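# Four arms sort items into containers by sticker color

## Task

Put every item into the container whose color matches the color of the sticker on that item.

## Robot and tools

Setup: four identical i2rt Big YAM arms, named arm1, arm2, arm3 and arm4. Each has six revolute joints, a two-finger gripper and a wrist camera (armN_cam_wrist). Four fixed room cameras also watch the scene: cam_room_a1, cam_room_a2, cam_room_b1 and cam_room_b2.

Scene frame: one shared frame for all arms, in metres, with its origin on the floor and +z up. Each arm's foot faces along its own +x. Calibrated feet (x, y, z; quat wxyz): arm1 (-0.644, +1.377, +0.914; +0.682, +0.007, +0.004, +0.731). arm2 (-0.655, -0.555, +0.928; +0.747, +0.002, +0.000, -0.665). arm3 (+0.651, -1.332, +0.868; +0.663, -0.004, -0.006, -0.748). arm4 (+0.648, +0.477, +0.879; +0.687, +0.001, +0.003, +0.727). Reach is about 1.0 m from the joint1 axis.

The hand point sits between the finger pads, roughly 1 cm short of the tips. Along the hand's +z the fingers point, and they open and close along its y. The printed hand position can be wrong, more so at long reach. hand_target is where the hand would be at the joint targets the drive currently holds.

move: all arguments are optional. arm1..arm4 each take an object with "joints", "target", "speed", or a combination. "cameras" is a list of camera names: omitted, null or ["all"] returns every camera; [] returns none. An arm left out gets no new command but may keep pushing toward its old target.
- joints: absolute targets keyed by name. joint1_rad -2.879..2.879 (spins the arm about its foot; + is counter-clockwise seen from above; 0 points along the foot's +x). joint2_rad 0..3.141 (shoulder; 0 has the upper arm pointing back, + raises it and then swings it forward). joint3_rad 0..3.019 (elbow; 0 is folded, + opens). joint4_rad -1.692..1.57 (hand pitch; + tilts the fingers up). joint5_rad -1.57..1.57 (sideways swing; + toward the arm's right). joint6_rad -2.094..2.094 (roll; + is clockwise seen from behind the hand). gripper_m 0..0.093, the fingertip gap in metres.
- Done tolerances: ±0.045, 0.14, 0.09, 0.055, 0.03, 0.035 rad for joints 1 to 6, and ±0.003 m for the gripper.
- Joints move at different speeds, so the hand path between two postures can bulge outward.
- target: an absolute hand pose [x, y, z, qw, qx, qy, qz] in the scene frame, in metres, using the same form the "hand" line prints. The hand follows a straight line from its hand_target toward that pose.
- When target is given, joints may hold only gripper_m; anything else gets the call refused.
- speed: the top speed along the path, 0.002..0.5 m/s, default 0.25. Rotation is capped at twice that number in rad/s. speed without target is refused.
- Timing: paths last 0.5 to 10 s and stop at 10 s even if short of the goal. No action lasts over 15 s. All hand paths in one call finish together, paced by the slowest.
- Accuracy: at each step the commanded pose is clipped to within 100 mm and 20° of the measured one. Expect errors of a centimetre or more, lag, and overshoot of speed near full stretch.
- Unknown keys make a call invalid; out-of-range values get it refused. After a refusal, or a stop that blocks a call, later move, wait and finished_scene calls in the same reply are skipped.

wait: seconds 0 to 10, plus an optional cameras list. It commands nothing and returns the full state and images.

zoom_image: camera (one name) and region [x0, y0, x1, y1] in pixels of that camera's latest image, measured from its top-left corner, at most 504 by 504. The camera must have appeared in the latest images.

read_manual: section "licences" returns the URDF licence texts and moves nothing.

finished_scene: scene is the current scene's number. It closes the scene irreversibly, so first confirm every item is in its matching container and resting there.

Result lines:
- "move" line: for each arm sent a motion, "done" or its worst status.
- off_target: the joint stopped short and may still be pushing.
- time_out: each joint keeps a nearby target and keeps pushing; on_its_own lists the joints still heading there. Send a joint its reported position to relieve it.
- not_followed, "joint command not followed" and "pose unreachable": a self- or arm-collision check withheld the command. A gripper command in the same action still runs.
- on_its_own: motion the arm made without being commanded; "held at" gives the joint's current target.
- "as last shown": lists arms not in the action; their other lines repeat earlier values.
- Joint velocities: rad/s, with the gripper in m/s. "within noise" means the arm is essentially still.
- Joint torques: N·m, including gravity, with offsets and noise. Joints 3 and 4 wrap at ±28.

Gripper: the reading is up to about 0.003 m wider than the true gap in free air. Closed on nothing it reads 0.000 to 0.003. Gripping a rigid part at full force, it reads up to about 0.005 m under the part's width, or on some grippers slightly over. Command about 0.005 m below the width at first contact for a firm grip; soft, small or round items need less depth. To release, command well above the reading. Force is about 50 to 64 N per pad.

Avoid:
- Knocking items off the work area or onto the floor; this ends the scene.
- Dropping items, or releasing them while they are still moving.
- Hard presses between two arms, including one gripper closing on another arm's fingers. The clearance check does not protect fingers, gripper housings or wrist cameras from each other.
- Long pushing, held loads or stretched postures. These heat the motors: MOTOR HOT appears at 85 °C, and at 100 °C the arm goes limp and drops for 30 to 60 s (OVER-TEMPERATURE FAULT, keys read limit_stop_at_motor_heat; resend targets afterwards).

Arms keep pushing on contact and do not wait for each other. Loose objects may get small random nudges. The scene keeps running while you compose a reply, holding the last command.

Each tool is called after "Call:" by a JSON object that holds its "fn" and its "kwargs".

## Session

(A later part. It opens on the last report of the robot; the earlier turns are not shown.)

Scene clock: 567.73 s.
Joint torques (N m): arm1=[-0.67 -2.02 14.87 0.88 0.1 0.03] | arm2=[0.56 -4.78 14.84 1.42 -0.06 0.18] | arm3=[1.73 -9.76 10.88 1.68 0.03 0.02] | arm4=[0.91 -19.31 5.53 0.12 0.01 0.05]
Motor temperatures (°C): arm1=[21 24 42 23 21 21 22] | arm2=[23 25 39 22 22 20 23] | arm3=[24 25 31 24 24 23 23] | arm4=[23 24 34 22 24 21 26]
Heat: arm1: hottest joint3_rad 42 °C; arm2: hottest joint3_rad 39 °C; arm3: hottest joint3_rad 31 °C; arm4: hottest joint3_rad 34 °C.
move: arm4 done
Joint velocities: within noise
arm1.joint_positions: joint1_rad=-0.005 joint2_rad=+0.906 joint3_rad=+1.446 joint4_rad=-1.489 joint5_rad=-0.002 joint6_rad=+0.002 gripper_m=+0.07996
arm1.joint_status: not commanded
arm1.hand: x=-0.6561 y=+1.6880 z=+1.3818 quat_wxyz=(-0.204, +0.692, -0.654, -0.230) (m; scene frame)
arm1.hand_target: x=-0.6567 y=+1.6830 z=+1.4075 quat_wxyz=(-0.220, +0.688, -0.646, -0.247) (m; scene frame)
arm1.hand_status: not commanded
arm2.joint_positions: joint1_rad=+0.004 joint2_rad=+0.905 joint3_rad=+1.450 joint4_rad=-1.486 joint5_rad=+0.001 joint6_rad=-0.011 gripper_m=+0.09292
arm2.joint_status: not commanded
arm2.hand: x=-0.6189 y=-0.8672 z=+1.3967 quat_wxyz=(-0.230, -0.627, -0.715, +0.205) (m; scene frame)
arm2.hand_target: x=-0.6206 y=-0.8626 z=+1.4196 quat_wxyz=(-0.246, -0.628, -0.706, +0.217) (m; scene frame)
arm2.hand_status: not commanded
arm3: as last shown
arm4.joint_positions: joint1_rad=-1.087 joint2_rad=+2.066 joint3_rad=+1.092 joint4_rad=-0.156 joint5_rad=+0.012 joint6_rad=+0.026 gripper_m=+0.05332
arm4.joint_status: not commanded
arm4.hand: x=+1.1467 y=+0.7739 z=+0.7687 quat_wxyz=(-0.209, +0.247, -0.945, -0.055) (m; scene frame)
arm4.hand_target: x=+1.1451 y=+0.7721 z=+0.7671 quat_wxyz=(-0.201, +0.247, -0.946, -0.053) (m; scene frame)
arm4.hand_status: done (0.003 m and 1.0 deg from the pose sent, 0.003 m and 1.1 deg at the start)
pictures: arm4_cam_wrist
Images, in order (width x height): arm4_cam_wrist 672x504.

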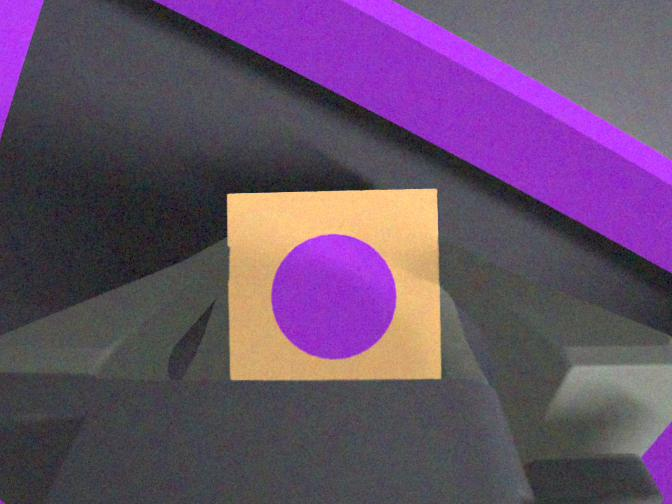

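Call:
{"fn": "move", "kwargs": {"arm4": {"joints": {"gripper_m": 0.065}}, "cameras": []}}

Call:
{"fn": "move", "kwargs": {"arm4": {"target": [1.145, 0.772, 0.85, 0.2, -0.247, 0.945, 0.053], "speed": 0.08}, "cameras": ["arm4_cam_wrist", "cam_room_a2"]}}

Scene clock: 573.10 s.
Joint torques (N m): arm1=[-1.61 -1.2 15.05 0.88 0.09 -0.01] | arm2=[0.38 -4.89 14.89 1.46 -0.05 0.18] | arm3=[1.61 -9.88 10.91 1.63 0.03 0.03] | arm4=[0.85 -19.49 5.64 0.38 0.01 0.02]
Motor temperatures (°C): arm1=[21 24 42 23 21 21 22] | arm2=[23 25 39 22 22 20 23] | arm3=[24 25 31 24 24 23 23] | arm4=[22 25 33 22 24 21 26]
Heat: arm1: hottest joint3_rad 42 °C; arm2: hottest joint3_rad 39 °C; arm3: hottest joint3_rad 31 °C; arm4: hottest joint3_rad 33 °C.
move: arm4 done
Joint velocities: within noise
arm1, arm2, arm3: as last shown
arm4.joint_positions: joint1_rad=-1.087 joint2_rad=+2.066 joint3_rad=+1.092 joint4_rad=-0.164 joint5_rad=+0.012 joint6_rad=+0.026 gripper_m=+0.06491
arm4.joint_status: all done
arm4.hand: x=+1.1452 y=+0.7730 z=+0.7679 quat_wxyz=(-0.205, +0.247, -0.945, -0.054) (m; scene frame)
arm4.hand_target: x=+1.1451 y=+0.7721 z=+0.7671 quat_wxyz=(-0.201, +0.247, -0.946, -0.053) (m; scene frame)
arm4.hand_status: not commanded
pictures: none
No camera images: "cameras" was empty.

Scene clock: 574.67 s.
Joint torques (N m): arm1=[-1.03 -1.32 14.76 0.96 0.04 -0.04] | arm2=[0.5 -4.95 14.86 1.4 -0.05 0.18] | arm3=[1.79 -9.88 10.88 1.66 0.03 0.03] | arm4=[0.85 -19.6 7.64 0.32 0 0.02]
Motor temperatures (°C): arm1=[21 24 42 23 21 21 22] | arm2=[23 25 39 22 22 20 23] | arm3=[24 25 31 24 24 23 23] | arm4=[22 25 33 22 24 21 26]
Heat: arm1: hottest joint3_rad 42 °C; arm2: hottest joint3_rad 39 °C; arm3: hottest joint3_rad 31 °C; arm4: hottest joint3_rad 33 °C.
move: arm4 off_target
Joint velocities: within noise
arm1, arm2, arm3: as last shown
arm4.joint_positions: joint1_rad=-1.087 joint2_rad=+1.904 joint3_rad=+1.092 joint4_rad=-0.353 joint5_rad=+0.012 joint6_rad=+0.026 gripper_m=+0.06491
arm4.joint_status: not commanded
arm4.hand: x=+1.1374 y=+0.7684 z=+0.8390 quat_wxyz=(-0.193, +0.248, -0.948, -0.050) (m; scene frame)
arm4.hand_target: x=+1.1449 y=+0.7719 z=+0.8500 quat_wxyz=(-0.200, +0.247, -0.946, -0.053) (m; scene frame)
arm4.hand_status: off_target (0.014 m and 1.0 deg from the pose sent, 0.082 m and 0.5 deg at the start)
pictures: arm4_cam_wrist, cam_room_a2
Images, in order (width x height): arm4_cam_wrist 672x504, cam_room_a2 672x504.

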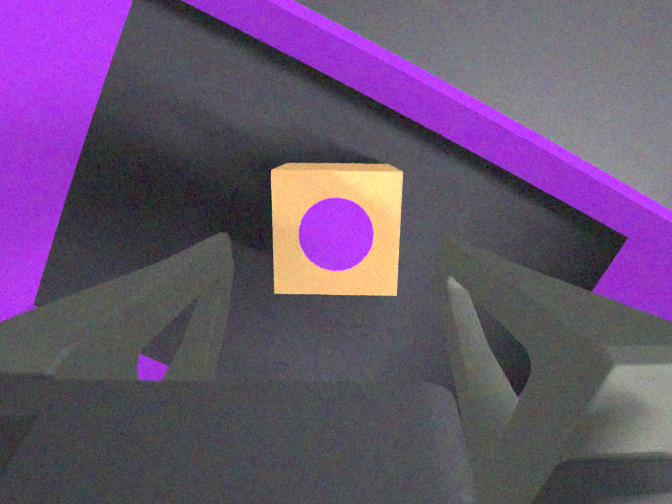

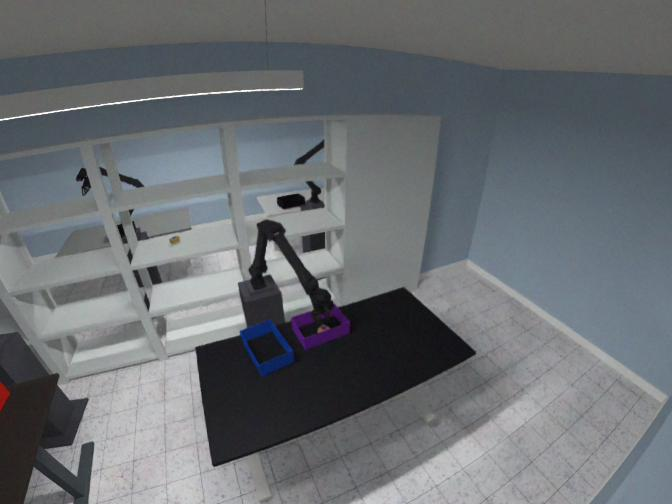

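Call:
{"fn": "move", "kwargs": {"arm4": {"target": [1.135, 0.768, 1.03, 0.2, -0.247, 0.945, 0.053], "speed": 0.2}, "cameras": []}}

Call:
{"fn": "move", "kwargs": {"arm4": {"joints": {"joint2_rad": 0.9, "joint3_rad": 1.5, "joint4_rad": -1.5, "joint5_rad": 0, "joint6_rad": 0, "gripper_m": 0.09}}, "cameras": []}}

Call:
{"fn": "move", "kwargs": {"arm4": {"joints": {"joint1_rad": 2.19}}, "cameras": ["arm4_cam_wrist"]}}

Scene clock: 581.30 s.
Joint torques (N m): arm1=[-1.96 -0.85 14.94 1.05 0.11 0] | arm2=[0.5 -4.84 14.87 1.37 -0.05 0.19] | arm3=[1.85 -9.82 10.89 1.63 0.03 0.03] | arm4=[0.97 -16.32 11.25 0.27 0.05 0.08]
Motor temperatures (°C): arm1=[21 24 42 23 21 21 22] | arm2=[23 25 39 22 22 20 23] | arm3=[24 25 31 24 24 23 23] | arm4=[22 25 33 22 24 21 26]
Heat: arm1: hottest joint3_rad 42 °C; arm2: hottest joint3_rad 39 °C; arm3: hottest joint3_rad 31 °C; arm4: hottest joint3_rad 33 °C.
move: arm4 off_target
Joint velocities: within noise
arm1, arm2: as last shown
arm3.joint_positions: joint1_rad=+1.521 joint2_rad=+1.201 joint3_rad=+1.580 joint4_rad=-1.105 joint5_rad=+0.000 joint6_rad=-0.007 gripper_m=+0.09402
arm3.joint_status: not commanded
arm3.hand: x=+1.1305 y=-1.4080 z=+1.3550 quat_wxyz=(-0.409, -0.072, -0.909, +0.042) (m; scene frame)
arm3.hand_target: x=+1.1318 y=-1.4038 z=+1.3676 quat_wxyz=(-0.422, -0.070, -0.903, +0.040) (m; scene frame)
arm3.hand_status: not commanded
arm4.joint_positions: joint1_rad=-1.087 joint2_rad=+1.610 joint3_rad=+1.229 joint4_rad=-0.795 joint5_rad=+0.012 joint6_rad=+0.026 gripper_m=+0.06491
arm4.joint_status: not commanded
arm4.hand: x=+1.1243 y=+0.7606 z=+1.0129 quat_wxyz=(-0.187, +0.248, -0.949, -0.048) (m; scene frame)
arm4.hand_target: x=+1.1344 y=+0.7676 z=+1.0301 quat_wxyz=(-0.200, +0.247, -0.946, -0.053) (m; scene frame)
arm4.hand_status: off_target (0.021 m and 1.7 deg from the pose sent, 0.191 m and 1.0 deg at the start)
pictures: none
No camera images: "cameras" was empty.

Scene clock: 582.87 s.
Joint torques (N m): arm1=[-1.26 -1.03 14.72 0.92 0.06 -0.02] | arm2=[0.44 -4.89 14.86 1.39 -0.05 0.18] | arm3=[1.61 -9.7 10.89 1.66 0.03 0.03] | arm4=[0.79 -3.19 8.17 0.69 -0.04 -0.09]
Motor temperatures (°C): arm1=[21 24 42 23 21 21 22] | arm2=[23 25 39 22 22 20 23] | arm3=[24 25 31 24 24 23 23] | arm4=[22 25 33 22 24 21 26]
Heat: arm1: hottest joint3_rad 42 °C; arm2: hottest joint3_rad 39 °C; arm3: hottest joint3_rad 31 °C; arm4: hottest joint3_rad 33 °C.
move: arm4 done
Joint velocities: within noise
arm1, arm2, arm3: as last shown
arm4.joint_positions: joint1_rad=-1.087 joint2_rad=+0.901 joint3_rad=+1.498 joint4_rad=-1.489 joint5_rad=+0.003 joint6_rad=+0.014 gripper_m=+0.08989
arm4.joint_status: all done
arm4.hand: x=+0.9166 y=+0.6378 z=+1.3703 quat_wxyz=(-0.318, +0.245, -0.911, -0.089) (m; scene frame)
arm4.hand_target: x=+0.9141 y=+0.6374 z=+1.3698 quat_wxyz=(-0.315, +0.253, -0.911, -0.087) (m; scene frame)
arm4.hand_status: not commanded
pictures: none
No camera images: "cameras" was empty.

Scene clock: 585.30 s.
Joint torques (N m): arm1=[-1.61 -1.49 14.83 0.88 0.07 0.01] | arm2=[0.44 -4.84 14.83 1.43 -0.05 0.18] | arm3=[1.73 -9.88 10.91 1.66 0.02 0.02] | arm4=[1.03 -4.19 8.25 0.68 0.17 -0.08]
Motor temperatures (°C): arm1=[21 24 42 23 21 21 22] | arm2=[23 25 39 22 22 20 23] | arm3=[24 25 31 24 24 23 23] | arm4=[22 25 34 22 24 21 26]
Heat: arm1: hottest joint3_rad 42 °C; arm2: hottest joint3_rad 39 °C; arm3: hottest joint3_rad 31 °C; arm4: hottest joint3_rad 34 °C.
move: arm4 done
Joint velocities: within noise
arm1, arm2, arm3: as last shown
arm4.joint_positions: joint1_rad=+2.187 joint2_rad=+0.905 joint3_rad=+1.498 joint4_rad=-1.489 joint5_rad=-0.002 joint6_rad=+0.011 gripper_m=+0.08994
arm4.joint_status: all done
arm4.hand: x=+0.4063 y=+0.2850 z=+1.3728 quat_wxyz=(+0.113, +0.891, +0.307, -0.314) (m; scene frame)
arm4.hand_target: x=+0.4098 y=+0.2869 z=+1.3735 quat_wxyz=(+0.110, +0.890, +0.313, -0.313) (m; scene frame)
arm4.hand_status: not commanded
pictures: arm4_cam_wrist
Images, in order (width x height): arm4_cam_wrist 672x504.

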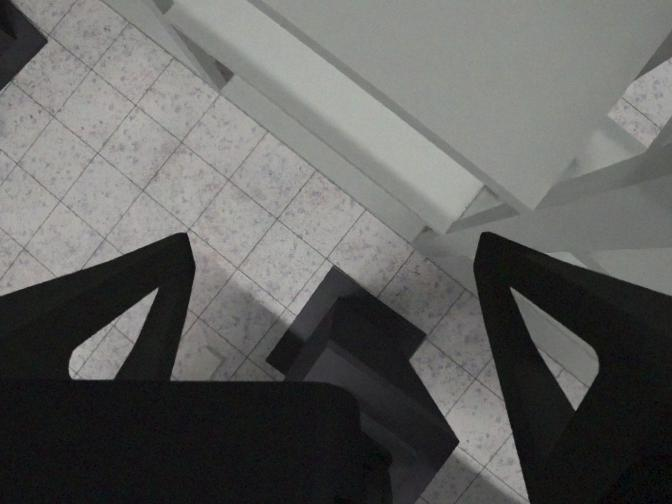

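Call:
{"fn": "move", "kwargs": {"arm4": {"target": [0.363, 0.257, 1.14, -0.1362, -0.8579, -0.2921, 0.4001], "speed": 0.2}, "cameras": ["arm4_cam_wrist"]}}

Call:
{"fn": "move", "kwargs": {"arm4": {"target": [0.02, -0.007, 1.13, -0.1362, -0.8579, -0.2921, 0.4001], "speed": 0.15}, "cameras": ["arm4_cam_wrist"]}}

Scene clock: 595.17 s.
Joint torques (N m): arm1=[-1.26 -1.55 14.93 0.9 0.1 0] | arm2=[0.5 -4.95 14.83 1.43 -0.06 0.18] | arm3=[1.79 -9.76 10.86 1.61 0.03 0.02] | arm4=[0.15 -3.43 9.91 1.8 0.19 -0.04]
Motor temperatures (°C): arm1=[21 24 43 23 21 21 22] | arm2=[23 25 39 22 22 20 23] | arm3=[24 25 31 24 24 23 23] | arm4=[22 24 34 22 24 21 26]
Heat: arm1: hottest joint3_rad 43 °C; arm2: hottest joint3_rad 39 °C; arm3: hottest joint3_rad 31 °C; arm4: hottest joint3_rad 34 °C.
move: arm4 done
Joint velocities: within noise
arm1, arm2, arm3: as last shown
arm4.joint_positions: joint1_rad=+2.185 joint2_rad=+0.756 joint3_rad=+0.694 joint4_rad=-0.665 joint5_rad=+0.001 joint6_rad=+0.011 gripper_m=+0.08994
arm4.joint_status: not commanded
arm4.hand: x=+0.3685 y=+0.2562 z=+1.1340 quat_wxyz=(+0.137, +0.862, +0.295, -0.389) (m; scene frame)
arm4.hand_target: x=+0.3632 y=+0.2571 z=+1.1400 quat_wxyz=(+0.136, +0.858, +0.292, -0.400) (m; scene frame)
arm4.hand_status: done (0.008 m and 1.4 deg from the pose sent, 0.238 m and 11.0 deg at the start)
pictures: arm4_cam_wrist
Images, in order (width x height): arm4_cam_wrist 672x504.

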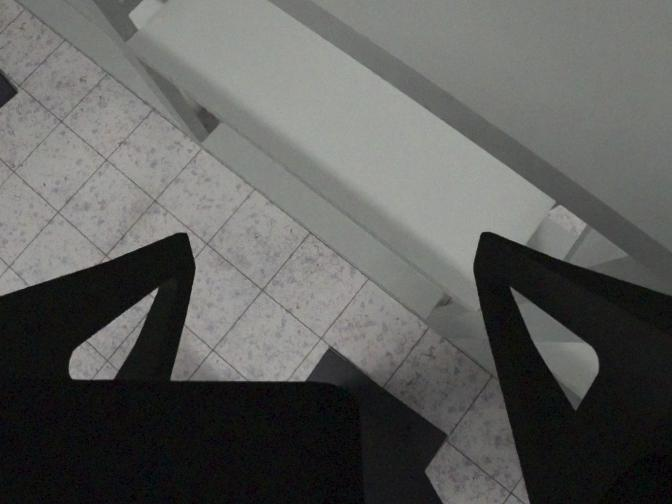

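Scene clock: 598.67 s.
Joint torques (N m): arm1=[-1.14 -1.55 14.91 0.95 0.05 0.01] | arm2=[0.44 -5.01 14.87 1.4 -0.05 0.18] | arm3=[1.73 -9.82 10.86 1.65 0.03 0.02] | arm4=[0.44 -20.89 13.5 0.92 0.09 -0.01]
Motor temperatures (°C): arm1=[21 24 43 23 21 21 22] | arm2=[23 25 39 22 22 20 23] | arm3=[24 25 31 24 24 23 23] | arm4=[22 24 35 22 24 21 26]
Heat: arm1: hottest joint3_rad 43 °C; arm2: hottest joint3_rad 39 °C; arm3: hottest joint3_rad 31 °C; arm4: hottest joint3_rad 35 °C.
move: arm4 off_target
Joint velocities: within noise
arm1, arm2, arm3: as last shown
arm4.joint_positions: joint1_rad=+2.182 joint2_rad=+1.928 joint3_rad=+1.765 joint4_rad=-0.557 joint5_rad=+0.001 joint6_rad=+0.011 gripper_m=+0.08994
arm4.joint_status: not commanded
arm4.hand: x=+0.0363 y=-0.0037 z=+1.1212 quat_wxyz=(+0.138, +0.861, +0.293, -0.392) (m; scene frame)
arm4.hand_target: x=+0.0208 y=-0.0062 z=+1.1298 quat_wxyz=(+0.136, +0.858, +0.292, -0.401) (m; scene frame)
arm4.hand_status: off_target (0.019 m and 1.0 deg from the pose sent, 0.437 m and 1.4 deg at the start)
pictures: arm4_cam_wrist
Images, in order (width x height): arm4_cam_wrist 672x504.

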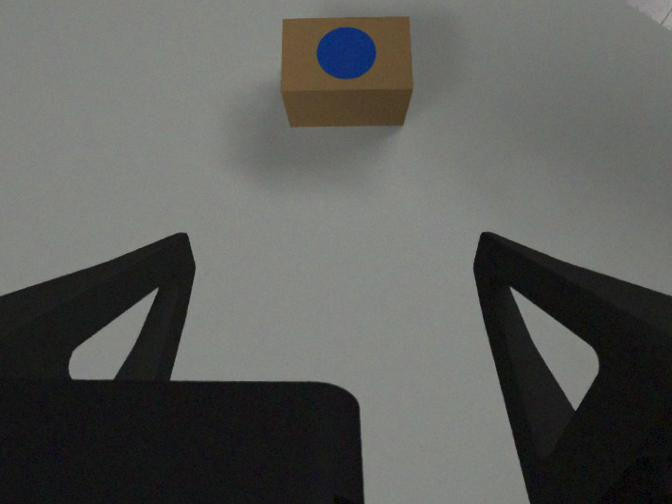

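Call:
{"fn": "move", "kwargs": {"arm4": {"target": [-0.066, -0.069, 1.065, -0.1362, -0.8579, -0.2921, 0.4001], "speed": 0.1}, "cameras": ["arm4_cam_wrist"]}}

Scene clock: 611.00 s.
Joint torques (N m): arm1=[-1.03 -1.85 14.84 1.11 0.09 -0.03] | arm2=[0.38 -5.01 14.86 1.42 -0.06 0.18] | arm3=[1.67 -9.76 10.85 1.62 0.04 0.02] | arm4=[-0.03 -25.29 13.63 0.76 0 -0.08]
Motor temperatures (°C): arm1=[21 24 43 23 21 21 22] | arm2=[23 25 40 22 22 20 23] | arm3=[24 25 31 24 24 23 23] | arm4=[22 24 37 22 24 21 25]
Heat: arm1: hottest joint3_rad 43 °C; arm2: hottest joint3_rad 40 °C; arm3: hottest joint3_rad 31 °C; arm4: hottest joint3_rad 37 °C.
move: arm4 off_target
Joint velocities: within noise
arm1.joint_positions: joint1_rad=-0.005 joint2_rad=+0.906 joint3_rad=+1.446 joint4_rad=-1.489 joint5_rad=-0.002 joint6_rad=+0.002 gripper_m=+0.07996
arm1.joint_status: not commanded
arm1.hand: x=-0.6561 y=+1.6880 z=+1.3818 quat_wxyz=(-0.204, +0.692, -0.654, -0.230) (m; scene frame)
arm1.hand_target: x=-0.6567 y=+1.6830 z=+1.4075 quat_wxyz=(-0.220, +0.688, -0.646, -0.247) (m; scene frame)
arm1.hand_status: not commanded
arm2.joint_positions: joint1_rad=+0.004 joint2_rad=+0.905 joint3_rad=+1.450 joint4_rad=-1.486 joint5_rad=+0.001 joint6_rad=-0.011 gripper_m=+0.09292
arm2.joint_status: not commanded
arm2.hand: x=-0.6189 y=-0.8672 z=+1.3967 quat_wxyz=(-0.230, -0.627, -0.715, +0.205) (m; scene frame)
arm2.hand_target: x=-0.6206 y=-0.8626 z=+1.4196 quat_wxyz=(-0.246, -0.628, -0.706, +0.217) (m; scene frame)
arm2.hand_status: not commanded
arm3: as last shown
arm4.joint_positions: joint1_rad=+2.177 joint2_rad=+2.287 joint3_rad=+2.208 joint4_rad=-0.633 joint5_rad=+0.001 joint6_rad=+0.011 gripper_m=+0.08994
arm4.joint_status: not commanded
arm4.hand: x=-0.0521 y=-0.0682 z=+1.0652 quat_wxyz=(+0.138, +0.860, +0.291, -0.396) (m; scene frame)
arm4.hand_target: x=-0.0652 y=-0.0683 z=+1.0650 quat_wxyz=(+0.136, +0.858, +0.292, -0.401) (m; scene frame)
arm4.hand_status: off_target (0.014 m and 0.6 deg from the pose sent, 0.134 m and 1.0 deg at the start)
pictures: arm4_cam_wrist
Images, in order (width x height): arm4_cam_wrist 672x504.

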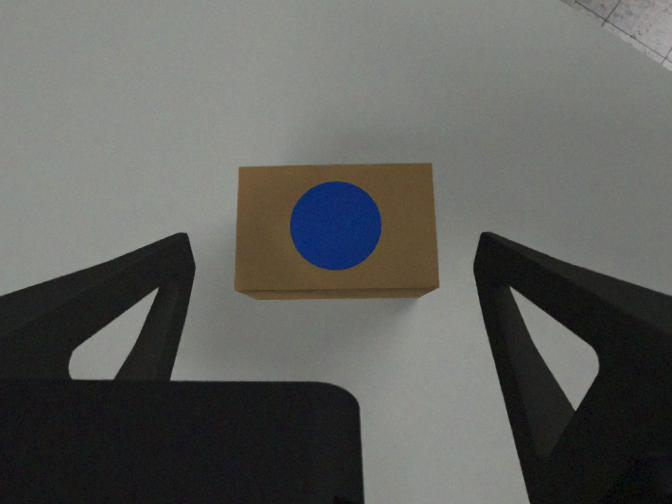

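Call:
{"fn": "move", "kwargs": {"arm4": {"target": [-0.073, -0.074, 1.037, -0.1362, -0.8579, -0.2921, 0.4001], "speed": 0.06}, "cameras": ["arm4_cam_wrist"]}}

Scene clock: 614.93 s.
Joint torques (N m): arm1=[-1.38 -1.32 14.83 1.01 0.06 0.02] | arm2=[0.44 -4.95 14.86 1.43 -0.05 0.18] | arm3=[1.85 -9.93 10.82 1.66 0.03 0.02] | arm4=[-0.56 -26.4 13.57 1.72 -0.01 -0.09]
Motor temperatures (°C): arm1=[21 24 43 23 21 21 22] | arm2=[23 25 40 22 22 20 23] | arm3=[24 25 31 24 24 23 23] | arm4=[22 25 37 22 24 21 25]
Heat: arm1: hottest joint3_rad 43 °C; arm2: hottest joint3_rad 40 °C; arm3: hottest joint3_rad 31 °C; arm4: hottest joint3_rad 37 °C.
move: arm4 off_target
Joint velocities: within noise
arm1, arm2, arm3: as last shown
arm4.joint_positions: joint1_rad=+2.177 joint2_rad=+2.328 joint3_rad=+2.208 joint4_rad=-0.622 joint5_rad=+0.001 joint6_rad=+0.011 gripper_m=+0.08994
arm4.joint_status: not commanded
arm4.hand: x=-0.0550 y=-0.0701 z=+1.0312 quat_wxyz=(+0.133, +0.866, +0.293, -0.383) (m; scene frame)
arm4.hand_target: x=-0.0716 y=-0.0727 z=+1.0370 quat_wxyz=(+0.136, +0.858, +0.292, -0.400) (m; scene frame)
arm4.hand_status: off_target (0.019 m and 2.3 deg from the pose sent, 0.035 m and 0.6 deg at the start)
pictures: arm4_cam_wrist
Images, in order (width x height): arm4_cam_wrist 672x504.

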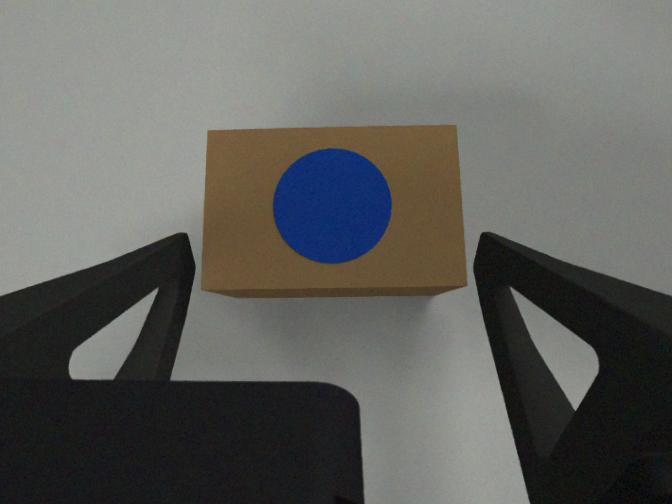

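Call:
{"fn": "move", "kwargs": {"arm4": {"target": [-0.088, -0.085, 1.044, -0.1362, -0.8579, -0.2921, 0.4001], "speed": 0.06}, "cameras": ["arm4_cam_wrist"]}}

Scene clock: 619.37 s.
Joint torques (N m): arm1=[-1.49 -1.2 15.08 1.01 0.07 0] | arm2=[0.5 -5.07 14.84 1.42 -0.05 0.18] | arm3=[1.79 -9.82 10.85 1.66 0.02 0.02] | arm4=[0.32 -26.29 14.02 0.87 -0.02 -0.07]
Motor temperatures (°C): arm1=[21 24 43 23 21 21 21] | arm2=[23 25 40 22 22 20 23] | arm3=[24 25 31 24 24 23 23] | arm4=[22 25 38 22 24 21 25]
Heat: arm1: hottest joint3_rad 43 °C; arm2: hottest joint3_rad 40 °C; arm3: hottest joint3_rad 31 °C; arm4: hottest joint3_rad 38 °C.
move: arm4 off_target
Joint velocities: within noise
arm1, arm2, arm3: as last shown
arm4.joint_positions: joint1_rad=+2.176 joint2_rad=+2.404 joint3_rad=+2.376 joint4_rad=-0.681 joint5_rad=+0.000 joint6_rad=+0.011 gripper_m=+0.08994
arm4.joint_status: not commanded
arm4.hand: x=-0.0743 y=-0.0849 z=+1.0489 quat_wxyz=(+0.139, +0.860, +0.290, -0.397) (m; scene frame)
arm4.hand_target: x=-0.0870 y=-0.0842 z=+1.0440 quat_wxyz=(+0.137, +0.857, +0.292, -0.401) (m; scene frame)
arm4.hand_status: off_target (0.015 m and 0.6 deg from the pose sent, 0.038 m and 2.2 deg at the start)
pictures: arm4_cam_wrist
Images, in order (width x height): arm4_cam_wrist 672x504.

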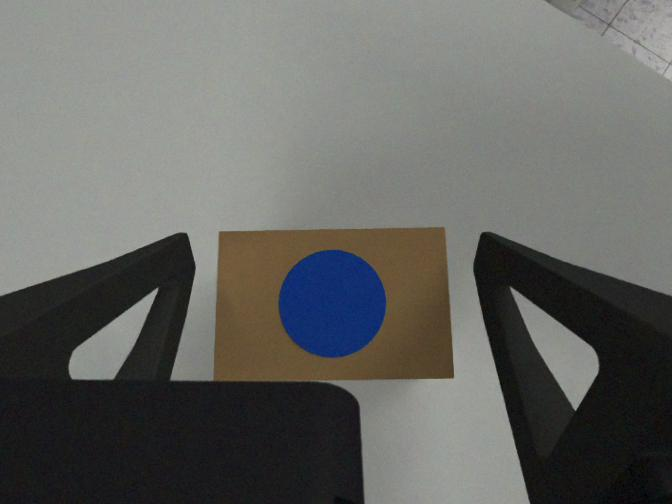

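Call:
{"fn": "move", "kwargs": {"arm4": {"target": [-0.078, -0.077, 1.034, -0.1362, -0.8579, -0.2921, 0.4001], "speed": 0.06}, "cameras": ["arm4_cam_wrist"]}}

Scene clock: 624.43 s.
Joint torques (N m): arm1=[-1.03 -1.03 14.9 1.01 0.12 0.04] | arm2=[0.44 -4.95 14.82 1.42 -0.05 0.18] | arm3=[1.73 -9.88 10.85 1.63 0.03 0.02] | arm4=[0.62 -30.39 9.65 1.77 -0.02 -0.11]
Motor temperatures (°C): arm1=[21 24 43 23 21 21 21] | arm2=[23 25 40 22 22 20 23] | arm3=[24 25 31 24 24 23 23] | arm4=[22 26 38 22 24 21 25]
Heat: arm1: hottest joint3_rad 43 °C; arm2: hottest joint3_rad 40 °C; arm3: hottest joint3_rad 31 °C; arm4: hottest joint3_rad 38 °C.
move: arm4 off_target
Joint velocities: within noise
arm1, arm2: as last shown
arm3.joint_positions: joint1_rad=+1.521 joint2_rad=+1.201 joint3_rad=+1.580 joint4_rad=-1.105 joint5_rad=+0.000 joint6_rad=-0.007 gripper_m=+0.09402
arm3.joint_status: not commanded
arm3.hand: x=+1.1305 y=-1.4080 z=+1.3550 quat_wxyz=(-0.409, -0.072, -0.909, +0.042) (m; scene frame)
arm3.hand_target: x=+1.1318 y=-1.4038 z=+1.3676 quat_wxyz=(-0.422, -0.070, -0.903, +0.040) (m; scene frame)
arm3.hand_status: not commanded
arm4.joint_positions: joint1_rad=+2.176 joint2_rad=+2.404 joint3_rad=+2.317 joint4_rad=-0.645 joint5_rad=+0.000 joint6_rad=+0.011 gripper_m=+0.08994
arm4.joint_status: not commanded
arm4.hand: x=-0.0705 y=-0.0819 z=+1.0219 quat_wxyz=(+0.135, +0.864, +0.292, -0.387) (m; scene frame)
arm4.hand_target: x=-0.0777 y=-0.0770 z=+1.0342 quat_wxyz=(+0.136, +0.858, +0.292, -0.400) (m; scene frame)
arm4.hand_status: off_target (0.015 m and 1.7 deg from the pose sent, 0.017 m and 0.6 deg at the start)
pictures: arm4_cam_wrist
Images, in order (width x height): arm4_cam_wrist 672x504.

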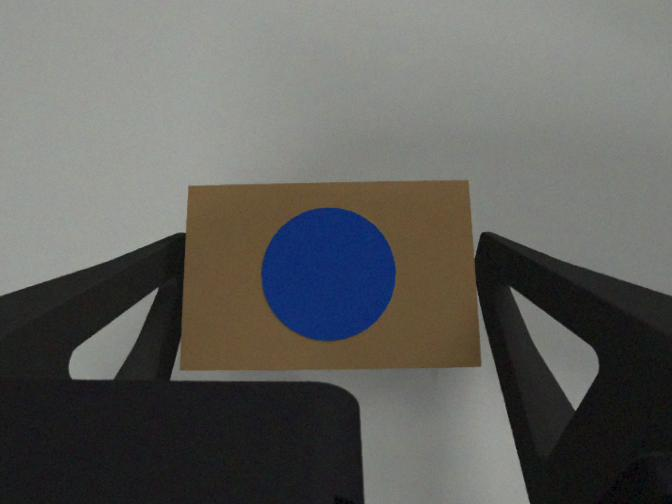

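Call:
{"fn": "move", "kwargs": {"arm4": {"target": [-0.078, -0.077, 1.044, -0.1362, -0.8579, -0.2921, 0.4001], "speed": 0.06}, "cameras": []}}

Call:
{"fn": "move", "kwargs": {"arm4": {"joints": {"gripper_m": 0.074}}, "cameras": []}}

Call:
{"fn": "move", "kwargs": {"arm4": {"joints": {"gripper_m": 0.058}}, "cameras": ["arm4_cam_wrist"]}}

Scene clock: 629.07 s.
Joint torques (N m): arm1=[-1.03 -1.08 14.93 1.21 0.08 -0.01] | arm2=[0.44 -4.95 14.84 1.42 -0.05 0.18] | arm3=[1.73 -9.82 10.91 1.65 0.03 0.02] | arm4=[0.38 -30.86 10.8 1.05 -0.01 -0.1]
Motor temperatures (°C): arm1=[21 24 43 23 21 21 21] | arm2=[23 25 40 22 22 20 23] | arm3=[24 25 31 24 24 23 23] | arm4=[22 26 38 22 24 21 25]
Heat: arm1: hottest joint3_rad 43 °C; arm2: hottest joint3_rad 40 °C; arm3: hottest joint3_rad 31 °C; arm4: hottest joint3_rad 38 °C.
move: arm4 off_target
Joint velocities: within noise
arm1, arm2, arm3: as last shown
arm4.joint_positions: joint1_rad=+2.176 joint2_rad=+2.404 joint3_rad=+2.317 joint4_rad=-0.645 joint5_rad=+0.000 joint6_rad=+0.011 gripper_m=+0.08994
arm4.joint_status: not commanded
arm4.hand: x=-0.0707 y=-0.0816 z=+1.0219 quat_wxyz=(+0.135, +0.864, +0.292, -0.387) (m; scene frame)
arm4.hand_target: x=-0.0778 y=-0.0767 z=+1.0441 quat_wxyz=(+0.136, +0.858, +0.292, -0.400) (m; scene frame)
arm4.hand_status: off_target (0.024 m and 1.7 deg from the pose sent, 0.024 m and 1.7 deg at the start)
pictures: none
No camera images: "cameras" was empty.

Scene clock: 629.53 s.
Joint torques (N m): arm1=[-1.44 -1.03 14.91 0.87 0.05 0.01] | arm2=[0.5 -4.89 14.84 1.4 -0.05 0.18] | arm3=[1.73 -9.7 10.91 1.62 0.03 0.03] | arm4=[-0.03 -31.03 11.04 1.02 0 -0.1]
Motor temperatures (°C): arm1=[21 24 43 23 21 21 21] | arm2=[23 25 40 22 22 20 23] | arm3=[24 25 31 24 24 23 23] | arm4=[22 26 38 22 24 21 25]
Heat: arm1: hottest joint3_rad 43 °C; arm2: hottest joint3_rad 40 °C; arm3: hottest joint3_rad 31 °C; arm4: hottest joint3_rad 38 °C.
move: arm4 done
Joint velocities: within noise
arm1, arm2, arm3: as last shown
arm4.joint_positions: joint1_rad=+2.176 joint2_rad=+2.404 joint3_rad=+2.317 joint4_rad=-0.645 joint5_rad=+0.000 joint6_rad=+0.010 gripper_m=+0.07411
arm4.joint_status: all done
arm4.hand: x=-0.0707 y=-0.0816 z=+1.0219 quat_wxyz=(+0.135, +0.864, +0.292, -0.387) (m; scene frame)
arm4.hand_target: x=-0.0778 y=-0.0767 z=+1.0441 quat_wxyz=(+0.136, +0.858, +0.292, -0.400) (m; scene frame)
arm4.hand_status: not commanded
pictures: none
No camera images: "cameras" was empty.

Scene clock: 630.00 s.
Joint torques (N m): arm1=[-1.08 -1.2 14.83 0.99 0.07 0.08] | arm2=[0.5 -4.95 14.86 1.44 -0.06 0.18] | arm3=[1.67 -9.76 10.86 1.63 0.02 0.03] | arm4=[0.03 -31.15 10.97 1.09 -0.03 -0.09]
Motor temperatures (°C): arm1=[21 24 43 23 21 21 21] | arm2=[23 25 40 22 22 20 23] | arm3=[24 25 31 24 24 23 23] | arm4=[22 26 38 22 24 21 25]
Heat: arm1: hottest joint3_rad 43 °C; arm2: hottest joint3_rad 40 °C; arm3: hottest joint3_rad 31 °C; arm4: hottest joint3_rad 38 °C.
move: arm4 off_target
Joint velocities: within noise
arm1, arm2, arm3: as last shown
arm4.joint_positions: joint1_rad=+2.176 joint2_rad=+2.404 joint3_rad=+2.317 joint4_rad=-0.645 joint5_rad=+0.000 joint6_rad=+0.010 gripper_m=+0.06924
arm4.joint_status: gripper_m off_target (ended at +0.06927, target +0.05800)
arm4.hand: x=-0.0707 y=-0.0816 z=+1.0219 quat_wxyz=(+0.135, +0.864, +0.292, -0.387) (m; scene frame)
arm4.hand_target: x=-0.0778 y=-0.0767 z=+1.0441 quat_wxyz=(+0.136, +0.858, +0.292, -0.400) (m; scene frame)
arm4.hand_status: not commanded
pictures: arm4_cam_wrist
Images, in order (width x height): arm4_cam_wrist 672x504.

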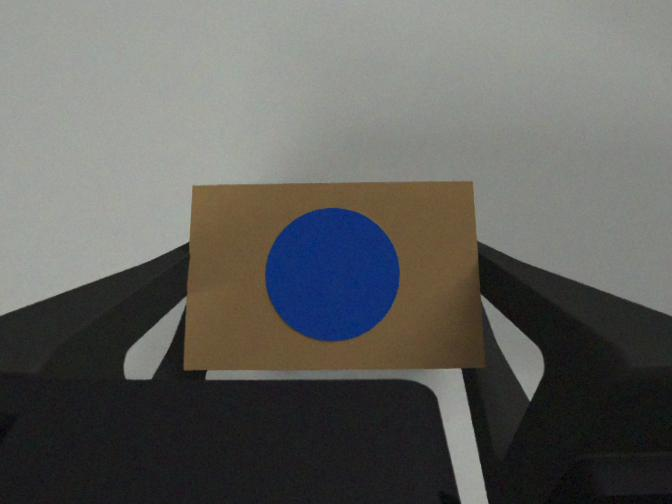

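Call:
{"fn": "move", "kwargs": {"arm4": {"target": [-0.03, -0.046, 1.11, -0.1362, -0.8579, -0.2921, 0.4001], "speed": 0.12}, "cameras": []}}

Call:
{"fn": "move", "kwargs": {"arm4": {"target": [0.363, 0.257, 1.15, -0.1362, -0.8579, -0.2921, 0.4001], "speed": 0.2}, "cameras": []}}

Call:
{"fn": "move", "kwargs": {"arm4": {"joints": {"joint2_rad": 0.9, "joint3_rad": 1.5, "joint4_rad": -1.5, "joint5_rad": 0, "joint6_rad": 0}}, "cameras": []}}

Call:
{"fn": "move", "kwargs": {"arm4": {"joints": {"joint1_rad": -1.765}}, "cameras": ["arm4_cam_wrist"]}}

Scene clock: 640.53 s.
Joint torques (N m): arm1=[-1.14 -1.49 14.93 0.99 0.1 0.02] | arm2=[0.44 -4.78 14.84 1.4 -0.06 0.18] | arm3=[1.61 -9.82 10.86 1.69 0.03 0.01] | arm4=[0.26 -27.58 9.51 1.26 0.16 -0.03]
Motor temperatures (°C): arm1=[21 24 43 23 21 21 21] | arm2=[23 25 40 22 22 20 23] | arm3=[24 25 31 24 24 23 23] | arm4=[22 27 39 22 24 21 26]
Heat: arm1: hottest joint3_rad 43 °C; arm2: hottest joint3_rad 40 °C; arm3: hottest joint3_rad 31 °C; arm4: hottest joint3_rad 39 °C.
move: arm4 done
Joint velocities: within noise
arm1, arm2, arm3: as last shown
arm4.joint_positions: joint1_rad=+2.176 joint2_rad=+2.168 joint3_rad=+2.104 joint4_rad=-0.645 joint5_rad=+0.000 joint6_rad=+0.009 gripper_m=+0.06924
arm4.joint_status: not commanded
arm4.hand: x=-0.0290 y=-0.0491 z=+1.1050 quat_wxyz=(+0.138, +0.859, +0.291, -0.397) (m; scene frame)
arm4.hand_target: x=-0.0301 y=-0.0459 z=+1.1099 quat_wxyz=(+0.136, +0.858, +0.292, -0.400) (m; scene frame)
arm4.hand_status: done (0.006 m and 0.5 deg from the pose sent, 0.103 m and 1.7 deg at the start)
pictures: none
No camera images: "cameras" was empty.

Scene clock: 643.67 s.
Joint torques (N m): arm1=[-1.32 -1.67 14.97 0.85 0.07 0.06] | arm2=[0.5 -4.89 14.84 1.39 -0.05 0.19] | arm3=[1.79 -9.88 10.88 1.63 0.02 0.02] | arm4=[1.08 -3.19 9.52 0.9 0.17 -0.03]
Motor temperatures (°C): arm1=[21 24 43 23 21 21 21] | arm2=[23 25 40 22 22 20 23] | arm3=[24 25 31 24 24 23 23] | arm4=[22 27 39 22 24 21 26]
Heat: arm1: hottest joint3_rad 43 °C; arm2: hottest joint3_rad 40 °C; arm3: hottest joint3_rad 31 °C; arm4: hottest joint3_rad 39 °C.
move: arm4 done
Joint velocities: within noise
arm1.joint_positions: joint1_rad=-0.005 joint2_rad=+0.906 joint3_rad=+1.446 joint4_rad=-1.489 joint5_rad=-0.002 joint6_rad=+0.002 gripper_m=+0.07996
arm1.joint_status: not commanded
arm1.hand: x=-0.6561 y=+1.6880 z=+1.3818 quat_wxyz=(-0.204, +0.692, -0.654, -0.230) (m; scene frame)
arm1.hand_target: x=-0.6567 y=+1.6830 z=+1.4075 quat_wxyz=(-0.220, +0.688, -0.646, -0.247) (m; scene frame)
arm1.hand_status: not commanded
arm2.joint_positions: joint1_rad=+0.004 joint2_rad=+0.905 joint3_rad=+1.450 joint4_rad=-1.486 joint5_rad=+0.001 joint6_rad=-0.011 gripper_m=+0.09292
arm2.joint_status: not commanded
arm2.hand: x=-0.6189 y=-0.8672 z=+1.3967 quat_wxyz=(-0.230, -0.627, -0.715, +0.205) (m; scene frame)
arm2.hand_target: x=-0.6206 y=-0.8626 z=+1.4196 quat_wxyz=(-0.246, -0.628, -0.706, +0.217) (m; scene frame)
arm2.hand_status: not commanded
arm3: as last shown
arm4.joint_positions: joint1_rad=+2.176 joint2_rad=+0.751 joint3_rad=+0.725 joint4_rad=-0.664 joint5_rad=+0.001 joint6_rad=+0.009 gripper_m=+0.06924
arm4.joint_status: not commanded
arm4.hand: x=+0.3625 y=+0.2558 z=+1.1536 quat_wxyz=(+0.141, +0.856, +0.289, -0.405) (m; scene frame)
arm4.hand_target: x=+0.3630 y=+0.2571 z=+1.1500 quat_wxyz=(+0.136, +0.858, +0.292, -0.400) (m; scene frame)
arm4.hand_status: done (0.004 m and 0.9 deg from the pose sent, 0.499 m and 0.5 deg at the start)
pictures: none
No camera images: "cameras" was empty.

Scene clock: 645.10 s.
Joint torques (N m): arm1=[-1.44 -1.38 15.01 0.84 0.1 0] | arm2=[0.44 -4.89 14.86 1.4 -0.05 0.18] | arm3=[1.96 -9.99 10.89 1.62 0.02 0.01] | arm4=[0.79 -2.2 10.74 0.75 0.07 -0.03]
Motor temperatures (°C): arm1=[21 24 43 23 21 21 21] | arm2=[23 25 40 22 22 20 23] | arm3=[24 25 31 24 24 23 23] | arm4=[22 27 39 22 24 21 26]
Heat: arm1: hottest joint3_rad 43 °C; arm2: hottest joint3_rad 40 °C; arm3: hottest joint3_rad 31 °C; arm4: hottest joint3_rad 39 °C.
move: arm4 done
Joint velocities: within noise
arm1, arm2, arm3: as last shown
arm4.joint_positions: joint1_rad=+2.176 joint2_rad=+0.890 joint3_rad=+1.462 joint4_rad=-1.490 joint5_rad=+0.001 joint6_rad=+0.009 gripper_m=+0.06924
arm4.joint_status: all done
arm4.hand: x=+0.4077 y=+0.2910 z=+1.3598 quat_wxyz=(+0.106, +0.896, +0.303, -0.306) (m; scene frame)
arm4.hand_target: x=+0.4070 y=+0.2904 z=+1.3733 quat_wxyz=(+0.108, +0.892, +0.306, -0.314) (m; scene frame)
arm4.hand_status: not commanded
pictures: none
No camera images: "cameras" was empty.

Scene clock: 647.73 s.
Joint torques (N m): arm1=[-1.14 -1.32 14.97 0.98 0.12 -0.02] | arm2=[0.5 -4.95 14.84 1.4 -0.05 0.17] | arm3=[1.96 -9.7 10.88 1.66 0.03 0.02] | arm4=[0.26 -5.25 10.93 0.7 0.02 -0.03]
Motor temperatures (°C): arm1=[21 24 43 23 21 21 21] | arm2=[23 25 40 22 22 20 23] | arm3=[24 25 31 24 24 23 23] | arm4=[22 27 39 22 24 21 26]
Heat: arm1: hottest joint3_rad 43 °C; arm2: hottest joint3_rad 40 °C; arm3: hottest joint3_rad 31 °C; arm4: hottest joint3_rad 39 °C.
move: arm4 done
Joint velocities: within noise
arm1, arm2, arm3: as last shown
arm4.joint_positions: joint1_rad=-1.762 joint2_rad=+0.914 joint3_rad=+1.462 joint4_rad=-1.490 joint5_rad=+0.002 joint6_rad=+0.009 gripper_m=+0.06936
arm4.joint_status: all done
arm4.hand: x=+0.9620 y=+0.4360 z=+1.3498 quat_wxyz=(-0.306, -0.068, -0.949, +0.022) (m; scene frame)
arm4.hand_target: x=+0.9549 y=+0.4363 z=+1.3702 quat_wxyz=(-0.326, -0.064, -0.943, +0.024) (m; scene frame)
arm4.hand_status: not commanded
pictures: arm4_cam_wrist
Images, in order (width x height): arm4_cam_wrist 672x504.

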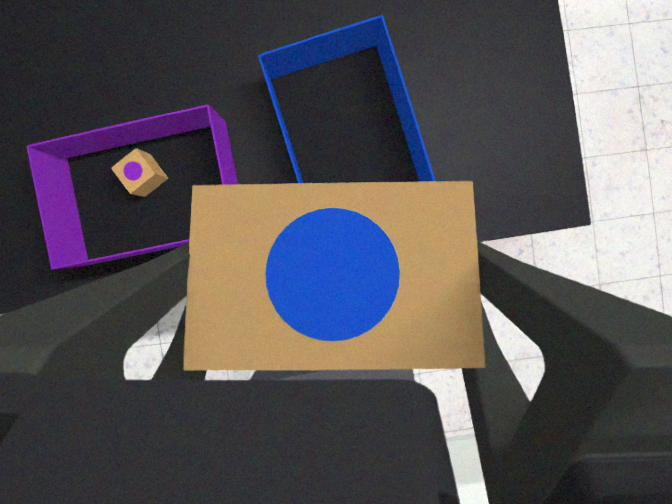

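Call:
{"fn": "move", "kwargs": {"arm4": {"target": [1.14, 0.408, 0.96, 0.1732, 0.0687, 0.9824, -0.0121], "speed": 0.2}, "cameras": ["arm4_cam_wrist"]}}

Scene clock: 653.47 s.
Joint torques (N m): arm1=[-1.2 -1.08 15.02 0.88 0.11 0.02] | arm2=[0.44 -4.89 14.83 1.4 -0.05 0.19] | arm3=[1.67 -9.7 10.86 1.65 0.03 0.02] | arm4=[0.32 -13.92 8.72 1.17 -0.04 -0.04]
Motor temperatures (°C): arm1=[21 24 43 23 21 21 21] | arm2=[23 25 40 22 22 20 23] | arm3=[24 25 31 24 24 23 23] | arm4=[22 26 39 22 24 21 26]
Heat: arm1: hottest joint3_rad 43 °C; arm2: hottest joint3_rad 40 °C; arm3: hottest joint3_rad 31 °C; arm4: hottest joint3_rad 39 °C.
move: arm4 off_target
Joint velocities: within noise
arm1, arm2: as last shown
arm3.joint_positions: joint1_rad=+1.521 joint2_rad=+1.201 joint3_rad=+1.580 joint4_rad=-1.105 joint5_rad=+0.000 joint6_rad=-0.007 gripper_m=+0.09402
arm3.joint_status: not commanded
arm3.hand: x=+1.1305 y=-1.4080 z=+1.3550 quat_wxyz=(-0.409, -0.072, -0.909, +0.042) (m; scene frame)
arm3.hand_target: x=+1.1318 y=-1.4038 z=+1.3676 quat_wxyz=(-0.422, -0.070, -0.903, +0.040) (m; scene frame)
arm3.hand_status: not commanded
arm4.joint_positions: joint1_rad=-1.762 joint2_rad=+1.553 joint3_rad=+0.997 joint4_rad=-0.692 joint5_rad=-0.001 joint6_rad=+0.009 gripper_m=+0.06936
arm4.joint_status: not commanded
arm4.hand: x=+1.1293 y=+0.4122 z=+0.9530 quat_wxyz=(-0.158, -0.071, -0.985, +0.011) (m; scene frame)
arm4.hand_target: x=+1.1398 y=+0.4079 z=+0.9603 quat_wxyz=(-0.173, -0.069, -0.982, +0.012) (m; scene frame)
arm4.hand_status: off_target (0.013 m and 1.7 deg from the pose sent, 0.429 m and 15.8 deg at the start)
pictures: arm4_cam_wrist
Images, in order (width x height): arm4_cam_wrist 672x504.

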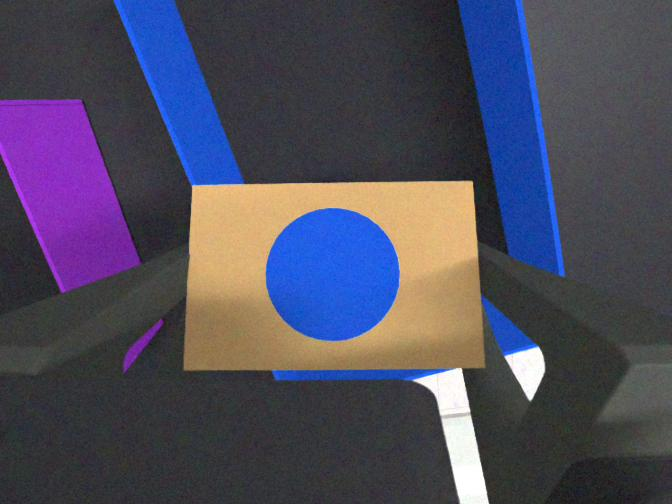

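Call:
{"fn": "move", "kwargs": {"arm4": {"target": [1.15, 0.404, 0.83, 0.1732, 0.0687, 0.9824, -0.0121], "speed": 0.12}, "cameras": []}}

Call:
{"fn": "move", "kwargs": {"arm4": {"target": [1.15, 0.404, 0.78, 0.1732, 0.0687, 0.9824, -0.0121], "speed": 0.06}, "cameras": ["arm4_cam_wrist"]}}

Scene clock: 662.13 s.
Joint torques (N m): arm1=[-1.73 -1.32 14.99 1.07 0.09 0.01] | arm2=[0.38 -4.84 14.87 1.42 -0.05 0.18] | arm3=[1.79 -9.82 10.84 1.68 0.03 0.01] | arm4=[0.44 -15.21 5.89 1.2 -0.05 -0.07]
Motor temperatures (°C): arm1=[21 24 43 23 21 21 21] | arm2=[23 25 40 22 22 20 23] | arm3=[24 25 31 24 24 23 23] | arm4=[22 26 38 22 24 21 26]
Heat: arm1: hottest joint3_rad 43 °C; arm2: hottest joint3_rad 40 °C; arm3: hottest joint3_rad 31 °C; arm4: hottest joint3_rad 38 °C.
move: arm4 done
Joint velocities: within noise
arm1, arm2, arm3: as last shown
arm4.joint_positions: joint1_rad=-1.763 joint2_rad=+1.807 joint3_rad=+0.933 joint4_rad=-0.344 joint5_rad=-0.002 joint6_rad=+0.009 gripper_m=+0.06936
arm4.joint_status: not commanded
arm4.hand: x=+1.1493 y=+0.4085 z=+0.8359 quat_wxyz=(-0.173, -0.071, -0.982, +0.012) (m; scene frame)
arm4.hand_target: x=+1.1498 y=+0.4041 z=+0.8300 quat_wxyz=(-0.173, -0.069, -0.982, +0.012) (m; scene frame)
arm4.hand_status: done (0.007 m and 0.3 deg from the pose sent, 0.125 m and 1.8 deg at the start)
pictures: none
No camera images: "cameras" was empty.

Scene clock: 663.47 s.
Joint torques (N m): arm1=[-1.49 -1.55 14.93 0.98 0.04 0.02] | arm2=[0.5 -4.84 14.86 1.4 -0.05 0.18] | arm3=[1.79 -9.64 10.86 1.62 0.03 0.02] | arm4=[0.32 -15.03 4.9 1.18 -0.05 -0.08]
Motor temperatures (°C): arm1=[21 24 43 23 21 21 21] | arm2=[23 25 40 22 22 20 23] | arm3=[24 25 31 24 24 23 23] | arm4=[22 26 38 22 24 21 26]
Heat: arm1: hottest joint3_rad 43 °C; arm2: hottest joint3_rad 40 °C; arm3: hottest joint3_rad 31 °C; arm4: hottest joint3_rad 38 °C.
move: arm4 off_target
Joint velocities: within noise
arm1, arm2, arm3: as last shown
arm4.joint_positions: joint1_rad=-1.763 joint2_rad=+1.919 joint3_rad=+0.925 joint4_rad=-0.216 joint5_rad=-0.002 joint6_rad=+0.009 gripper_m=+0.06936
arm4.joint_status: not commanded
arm4.hand: x=+1.1530 y=+0.4078 z=+0.7903 quat_wxyz=(-0.177, -0.071, -0.982, +0.012) (m; scene frame)
arm4.hand_target: x=+1.1497 y=+0.4042 z=+0.7802 quat_wxyz=(-0.173, -0.069, -0.982, +0.012) (m; scene frame)
arm4.hand_status: off_target (0.011 m and 0.5 deg from the pose sent, 0.056 m and 0.3 deg at the start)
pictures: arm4_cam_wrist
Images, in order (width x height): arm4_cam_wrist 672x504.

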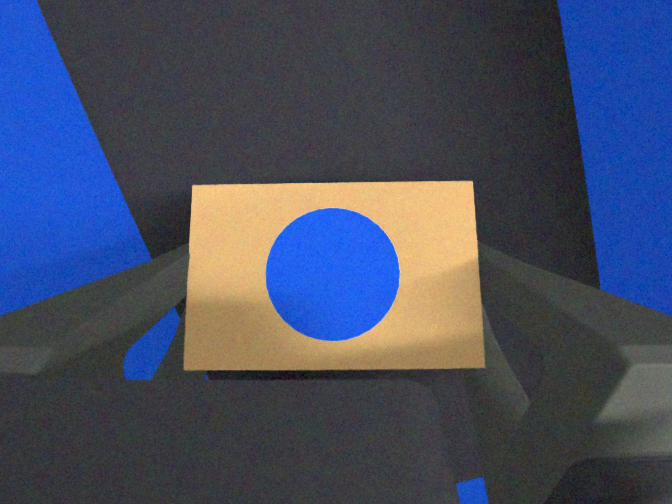

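Call:
{"fn": "move", "kwargs": {"arm4": {"target": [1.16, 0.404, 0.84, 0.3412, 0.0656, 0.9374, -0.0239], "speed": 0.12}, "cameras": []}}

Call:
{"fn": "move", "kwargs": {"arm4": {"target": [1.165, 0.404, 0.775, 0.3412, 0.0656, 0.9374, -0.0239], "speed": 0.06}, "cameras": ["arm4_cam_wrist", "cam_room_a2"]}}

Scene clock: 677.20 s.
Joint torques (N m): arm1=[-1.2 -1.32 14.98 0.83 0.07 0] | arm2=[0.5 -5.01 14.89 1.43 -0.05 0.18] | arm3=[1.79 -9.7 10.86 1.66 0.03 0.03] | arm4=[-0.09 -16.32 4.55 1.61 -0.02 -0.04]
Motor temperatures (°C): arm1=[21 24 44 23 21 21 21] | arm2=[23 25 40 22 22 20 23] | arm3=[24 25 31 24 24 23 23] | arm4=[22 26 36 22 24 21 27]
Heat: arm1: hottest joint3_rad 44 °C; arm2: hottest joint3_rad 40 °C; arm3: hottest joint3_rad 31 °C; arm4: hottest joint3_rad 36 °C.
move: arm4 off_target
Joint velocities: within noise
arm1, arm2, arm3: as last shown
arm4.joint_positions: joint1_rad=-1.763 joint2_rad=+1.813 joint3_rad=+0.738 joint4_rad=+0.175 joint5_rad=-0.002 joint6_rad=+0.009 gripper_m=+0.06936
arm4.joint_status: not commanded
arm4.hand: x=+1.1561 y=+0.4075 z=+0.8301 quat_wxyz=(-0.326, -0.068, -0.943, +0.021) (m; scene frame)
arm4.hand_target: x=+1.1601 y=+0.4041 z=+0.8400 quat_wxyz=(-0.341, -0.066, -0.937, +0.024) (m; scene frame)
arm4.hand_status: off_target (0.011 m and 1.8 deg from the pose sent, 0.050 m and 19.5 deg at the start)
pictures: none
No camera images: "cameras" was empty.

Scene clock: 678.90 s.
Joint torques (N m): arm1=[-1.38 -1.14 14.93 0.96 0.08 0] | arm2=[0.5 -4.95 14.89 1.4 -0.06 0.18] | arm3=[1.55 -9.76 10.82 1.62 0.02 0.02] | arm4=[0.56 -13.74 4.86 1.63 0.06 0]
Motor temperatures (°C): arm1=[21 24 44 23 21 21 21] | arm2=[23 25 40 22 22 20 23] | arm3=[24 25 31 24 24 23 23] | arm4=[22 26 36 22 24 21 27]
Heat: arm1: hottest joint3_rad 44 °C; arm2: hottest joint3_rad 40 °C; arm3: hottest joint3_rad 31 °C; arm4: hottest joint3_rad 36 °C.
move: arm4 done
Joint velocities: within noise
arm1, arm2, arm3: as last shown
arm4.joint_positions: joint1_rad=-1.763 joint2_rad=+1.977 joint3_rad=+0.738 joint4_rad=+0.354 joint5_rad=-0.002 joint6_rad=+0.009 gripper_m=+0.06936
arm4.joint_status: not commanded
arm4.hand: x=+1.1566 y=+0.4073 z=+0.7769 quat_wxyz=(-0.333, -0.067, -0.940, +0.022) (m; scene frame)
arm4.hand_target: x=+1.1649 y=+0.4041 z=+0.7752 quat_wxyz=(-0.341, -0.066, -0.937, +0.024) (m; scene frame)
arm4.hand_status: done (0.009 m and 1.0 deg from the pose sent, 0.056 m and 1.8 deg at the start)
pictures: arm4_cam_wrist, cam_room_a2
Images, in order (width x height): arm4_cam_wrist 672x504, cam_room_a2 672x504.

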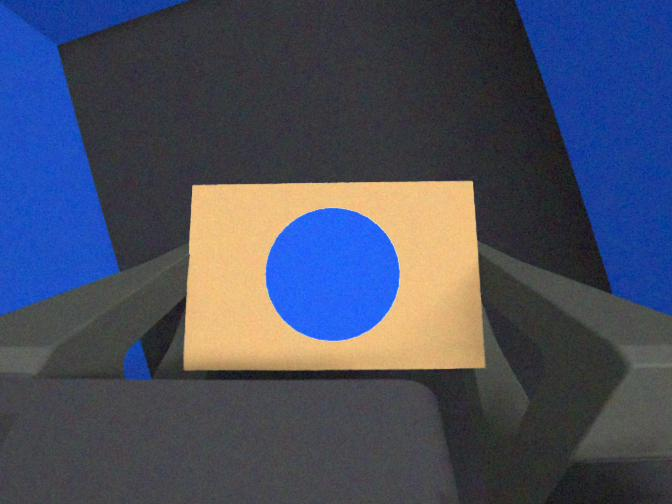

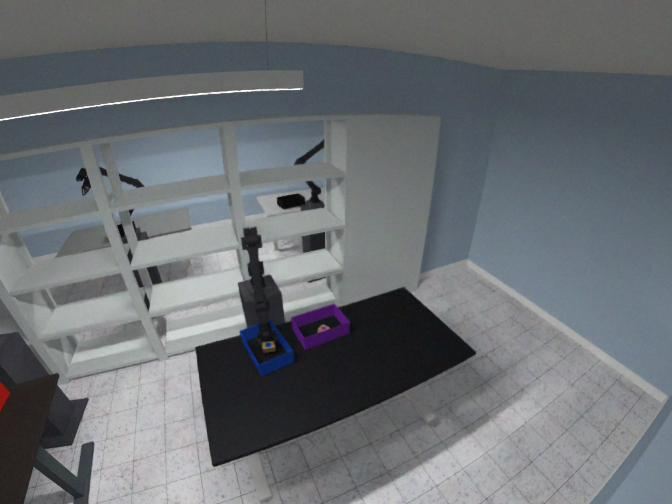

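Call:
{"fn": "move", "kwargs": {"arm4": {"target": [1.17, 0.402, 0.755, 0.3412, 0.0656, 0.9374, -0.0239], "speed": 0.05}, "cameras": []}}

Call:
{"fn": "move", "kwargs": {"arm4": {"target": [1.17, 0.402, 0.738, 0.3412, 0.0656, 0.9374, -0.0239], "speed": 0.05}, "cameras": ["arm4_cam_wrist"]}}

Scene clock: 683.03 s.
Joint torques (N m): arm1=[-1.32 -1.38 14.98 1.06 0.08 -0.01] | arm2=[0.44 -4.95 14.83 1.4 -0.06 0.18] | arm3=[1.79 -9.64 10.89 1.62 0.03 0.02] | arm4=[0.26 -14.56 5.12 1.69 -0.02 -0.05]
Motor temperatures (°C): arm1=[21 24 44 23 21 21 21] | arm2=[23 25 40 22 22 20 23] | arm3=[24 25 31 24 24 23 23] | arm4=[22 26 35 22 24 21 27]
Heat: arm1: hottest joint3_rad 44 °C; arm2: hottest joint3_rad 40 °C; arm3: hottest joint3_rad 31 °C; arm4: hottest joint3_rad 35 °C.
move: arm4 off_target
Joint velocities: within noise
arm1.joint_positions: joint1_rad=-0.005 joint2_rad=+0.906 joint3_rad=+1.446 joint4_rad=-1.489 joint5_rad=-0.002 joint6_rad=+0.002 gripper_m=+0.07996
arm1.joint_status: not commanded
arm1.hand: x=-0.6561 y=+1.6880 z=+1.3818 quat_wxyz=(-0.204, +0.692, -0.654, -0.230) (m; scene frame)
arm1.hand_target: x=-0.6567 y=+1.6830 z=+1.4075 quat_wxyz=(-0.220, +0.688, -0.646, -0.247) (m; scene frame)
arm1.hand_status: not commanded
arm2.joint_positions: joint1_rad=+0.004 joint2_rad=+0.905 joint3_rad=+1.450 joint4_rad=-1.486 joint5_rad=+0.001 joint6_rad=-0.011 gripper_m=+0.09292
arm2.joint_status: not commanded
arm2.hand: x=-0.6189 y=-0.8672 z=+1.3967 quat_wxyz=(-0.230, -0.627, -0.715, +0.205) (m; scene frame)
arm2.hand_target: x=-0.6206 y=-0.8626 z=+1.4196 quat_wxyz=(-0.246, -0.628, -0.706, +0.217) (m; scene frame)
arm2.hand_status: not commanded
arm3: as last shown
arm4.joint_positions: joint1_rad=-1.763 joint2_rad=+2.041 joint3_rad=+0.753 joint4_rad=+0.395 joint5_rad=-0.002 joint6_rad=+0.009 gripper_m=+0.06936
arm4.joint_status: not commanded
arm4.hand: x=+1.1574 y=+0.4071 z=+0.7560 quat_wxyz=(-0.330, -0.067, -0.941, +0.022) (m; scene frame)
arm4.hand_target: x=+1.1695 y=+0.4021 z=+0.7553 quat_wxyz=(-0.341, -0.066, -0.937, +0.024) (m; scene frame)
arm4.hand_status: off_target (0.014 m and 1.4 deg from the pose sent, 0.026 m and 1.0 deg at the start)
pictures: none
No camera images: "cameras" was empty.

Scene clock: 684.00 s.
Joint torques (N m): arm1=[-1.14 -1.55 14.86 0.91 0.1 -0.02] | arm2=[0.44 -4.84 14.84 1.39 -0.05 0.18] | arm3=[1.73 -9.76 10.88 1.66 0.03 0.03] | arm4=[0.15 -13.51 4.62 1.54 -0.02 -0.06]
Motor temperatures (°C): arm1=[21 24 44 23 21 21 21] | arm2=[23 25 40 22 22 20 23] | arm3=[24 25 31 24 24 23 23] | arm4=[22 26 35 22 24 21 27]
Heat: arm1: hottest joint3_rad 44 °C; arm2: hottest joint3_rad 40 °C; arm3: hottest joint3_rad 31 °C; arm4: hottest joint3_rad 35 °C.
move: arm4 off_target
Joint velocities: within noise
arm1, arm2, arm3: as last shown
arm4.joint_positions: joint1_rad=-1.763 joint2_rad=+2.082 joint3_rad=+0.768 joint4_rad=+0.441 joint5_rad=-0.002 joint6_rad=+0.009 gripper_m=+0.06936
arm4.joint_status: not commanded
arm4.hand: x=+1.1637 y=+0.4061 z=+0.7463 quat_wxyz=(-0.339, -0.067, -0.938, +0.022) (m; scene frame)
arm4.hand_target: x=+1.1696 y=+0.4021 z=+0.7382 quat_wxyz=(-0.341, -0.066, -0.937, +0.024) (m; scene frame)
arm4.hand_status: off_target (0.011 m and 0.4 deg from the pose sent, 0.023 m and 1.4 deg at the start)
pictures: arm4_cam_wrist
Images, in order (width x height): arm4_cam_wrist 672x504.

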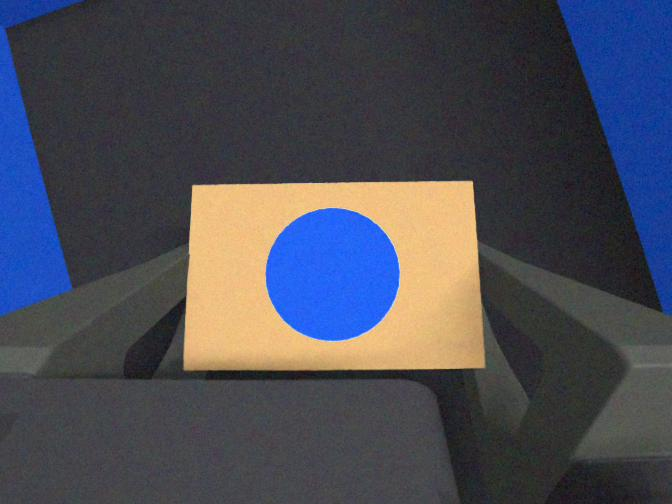

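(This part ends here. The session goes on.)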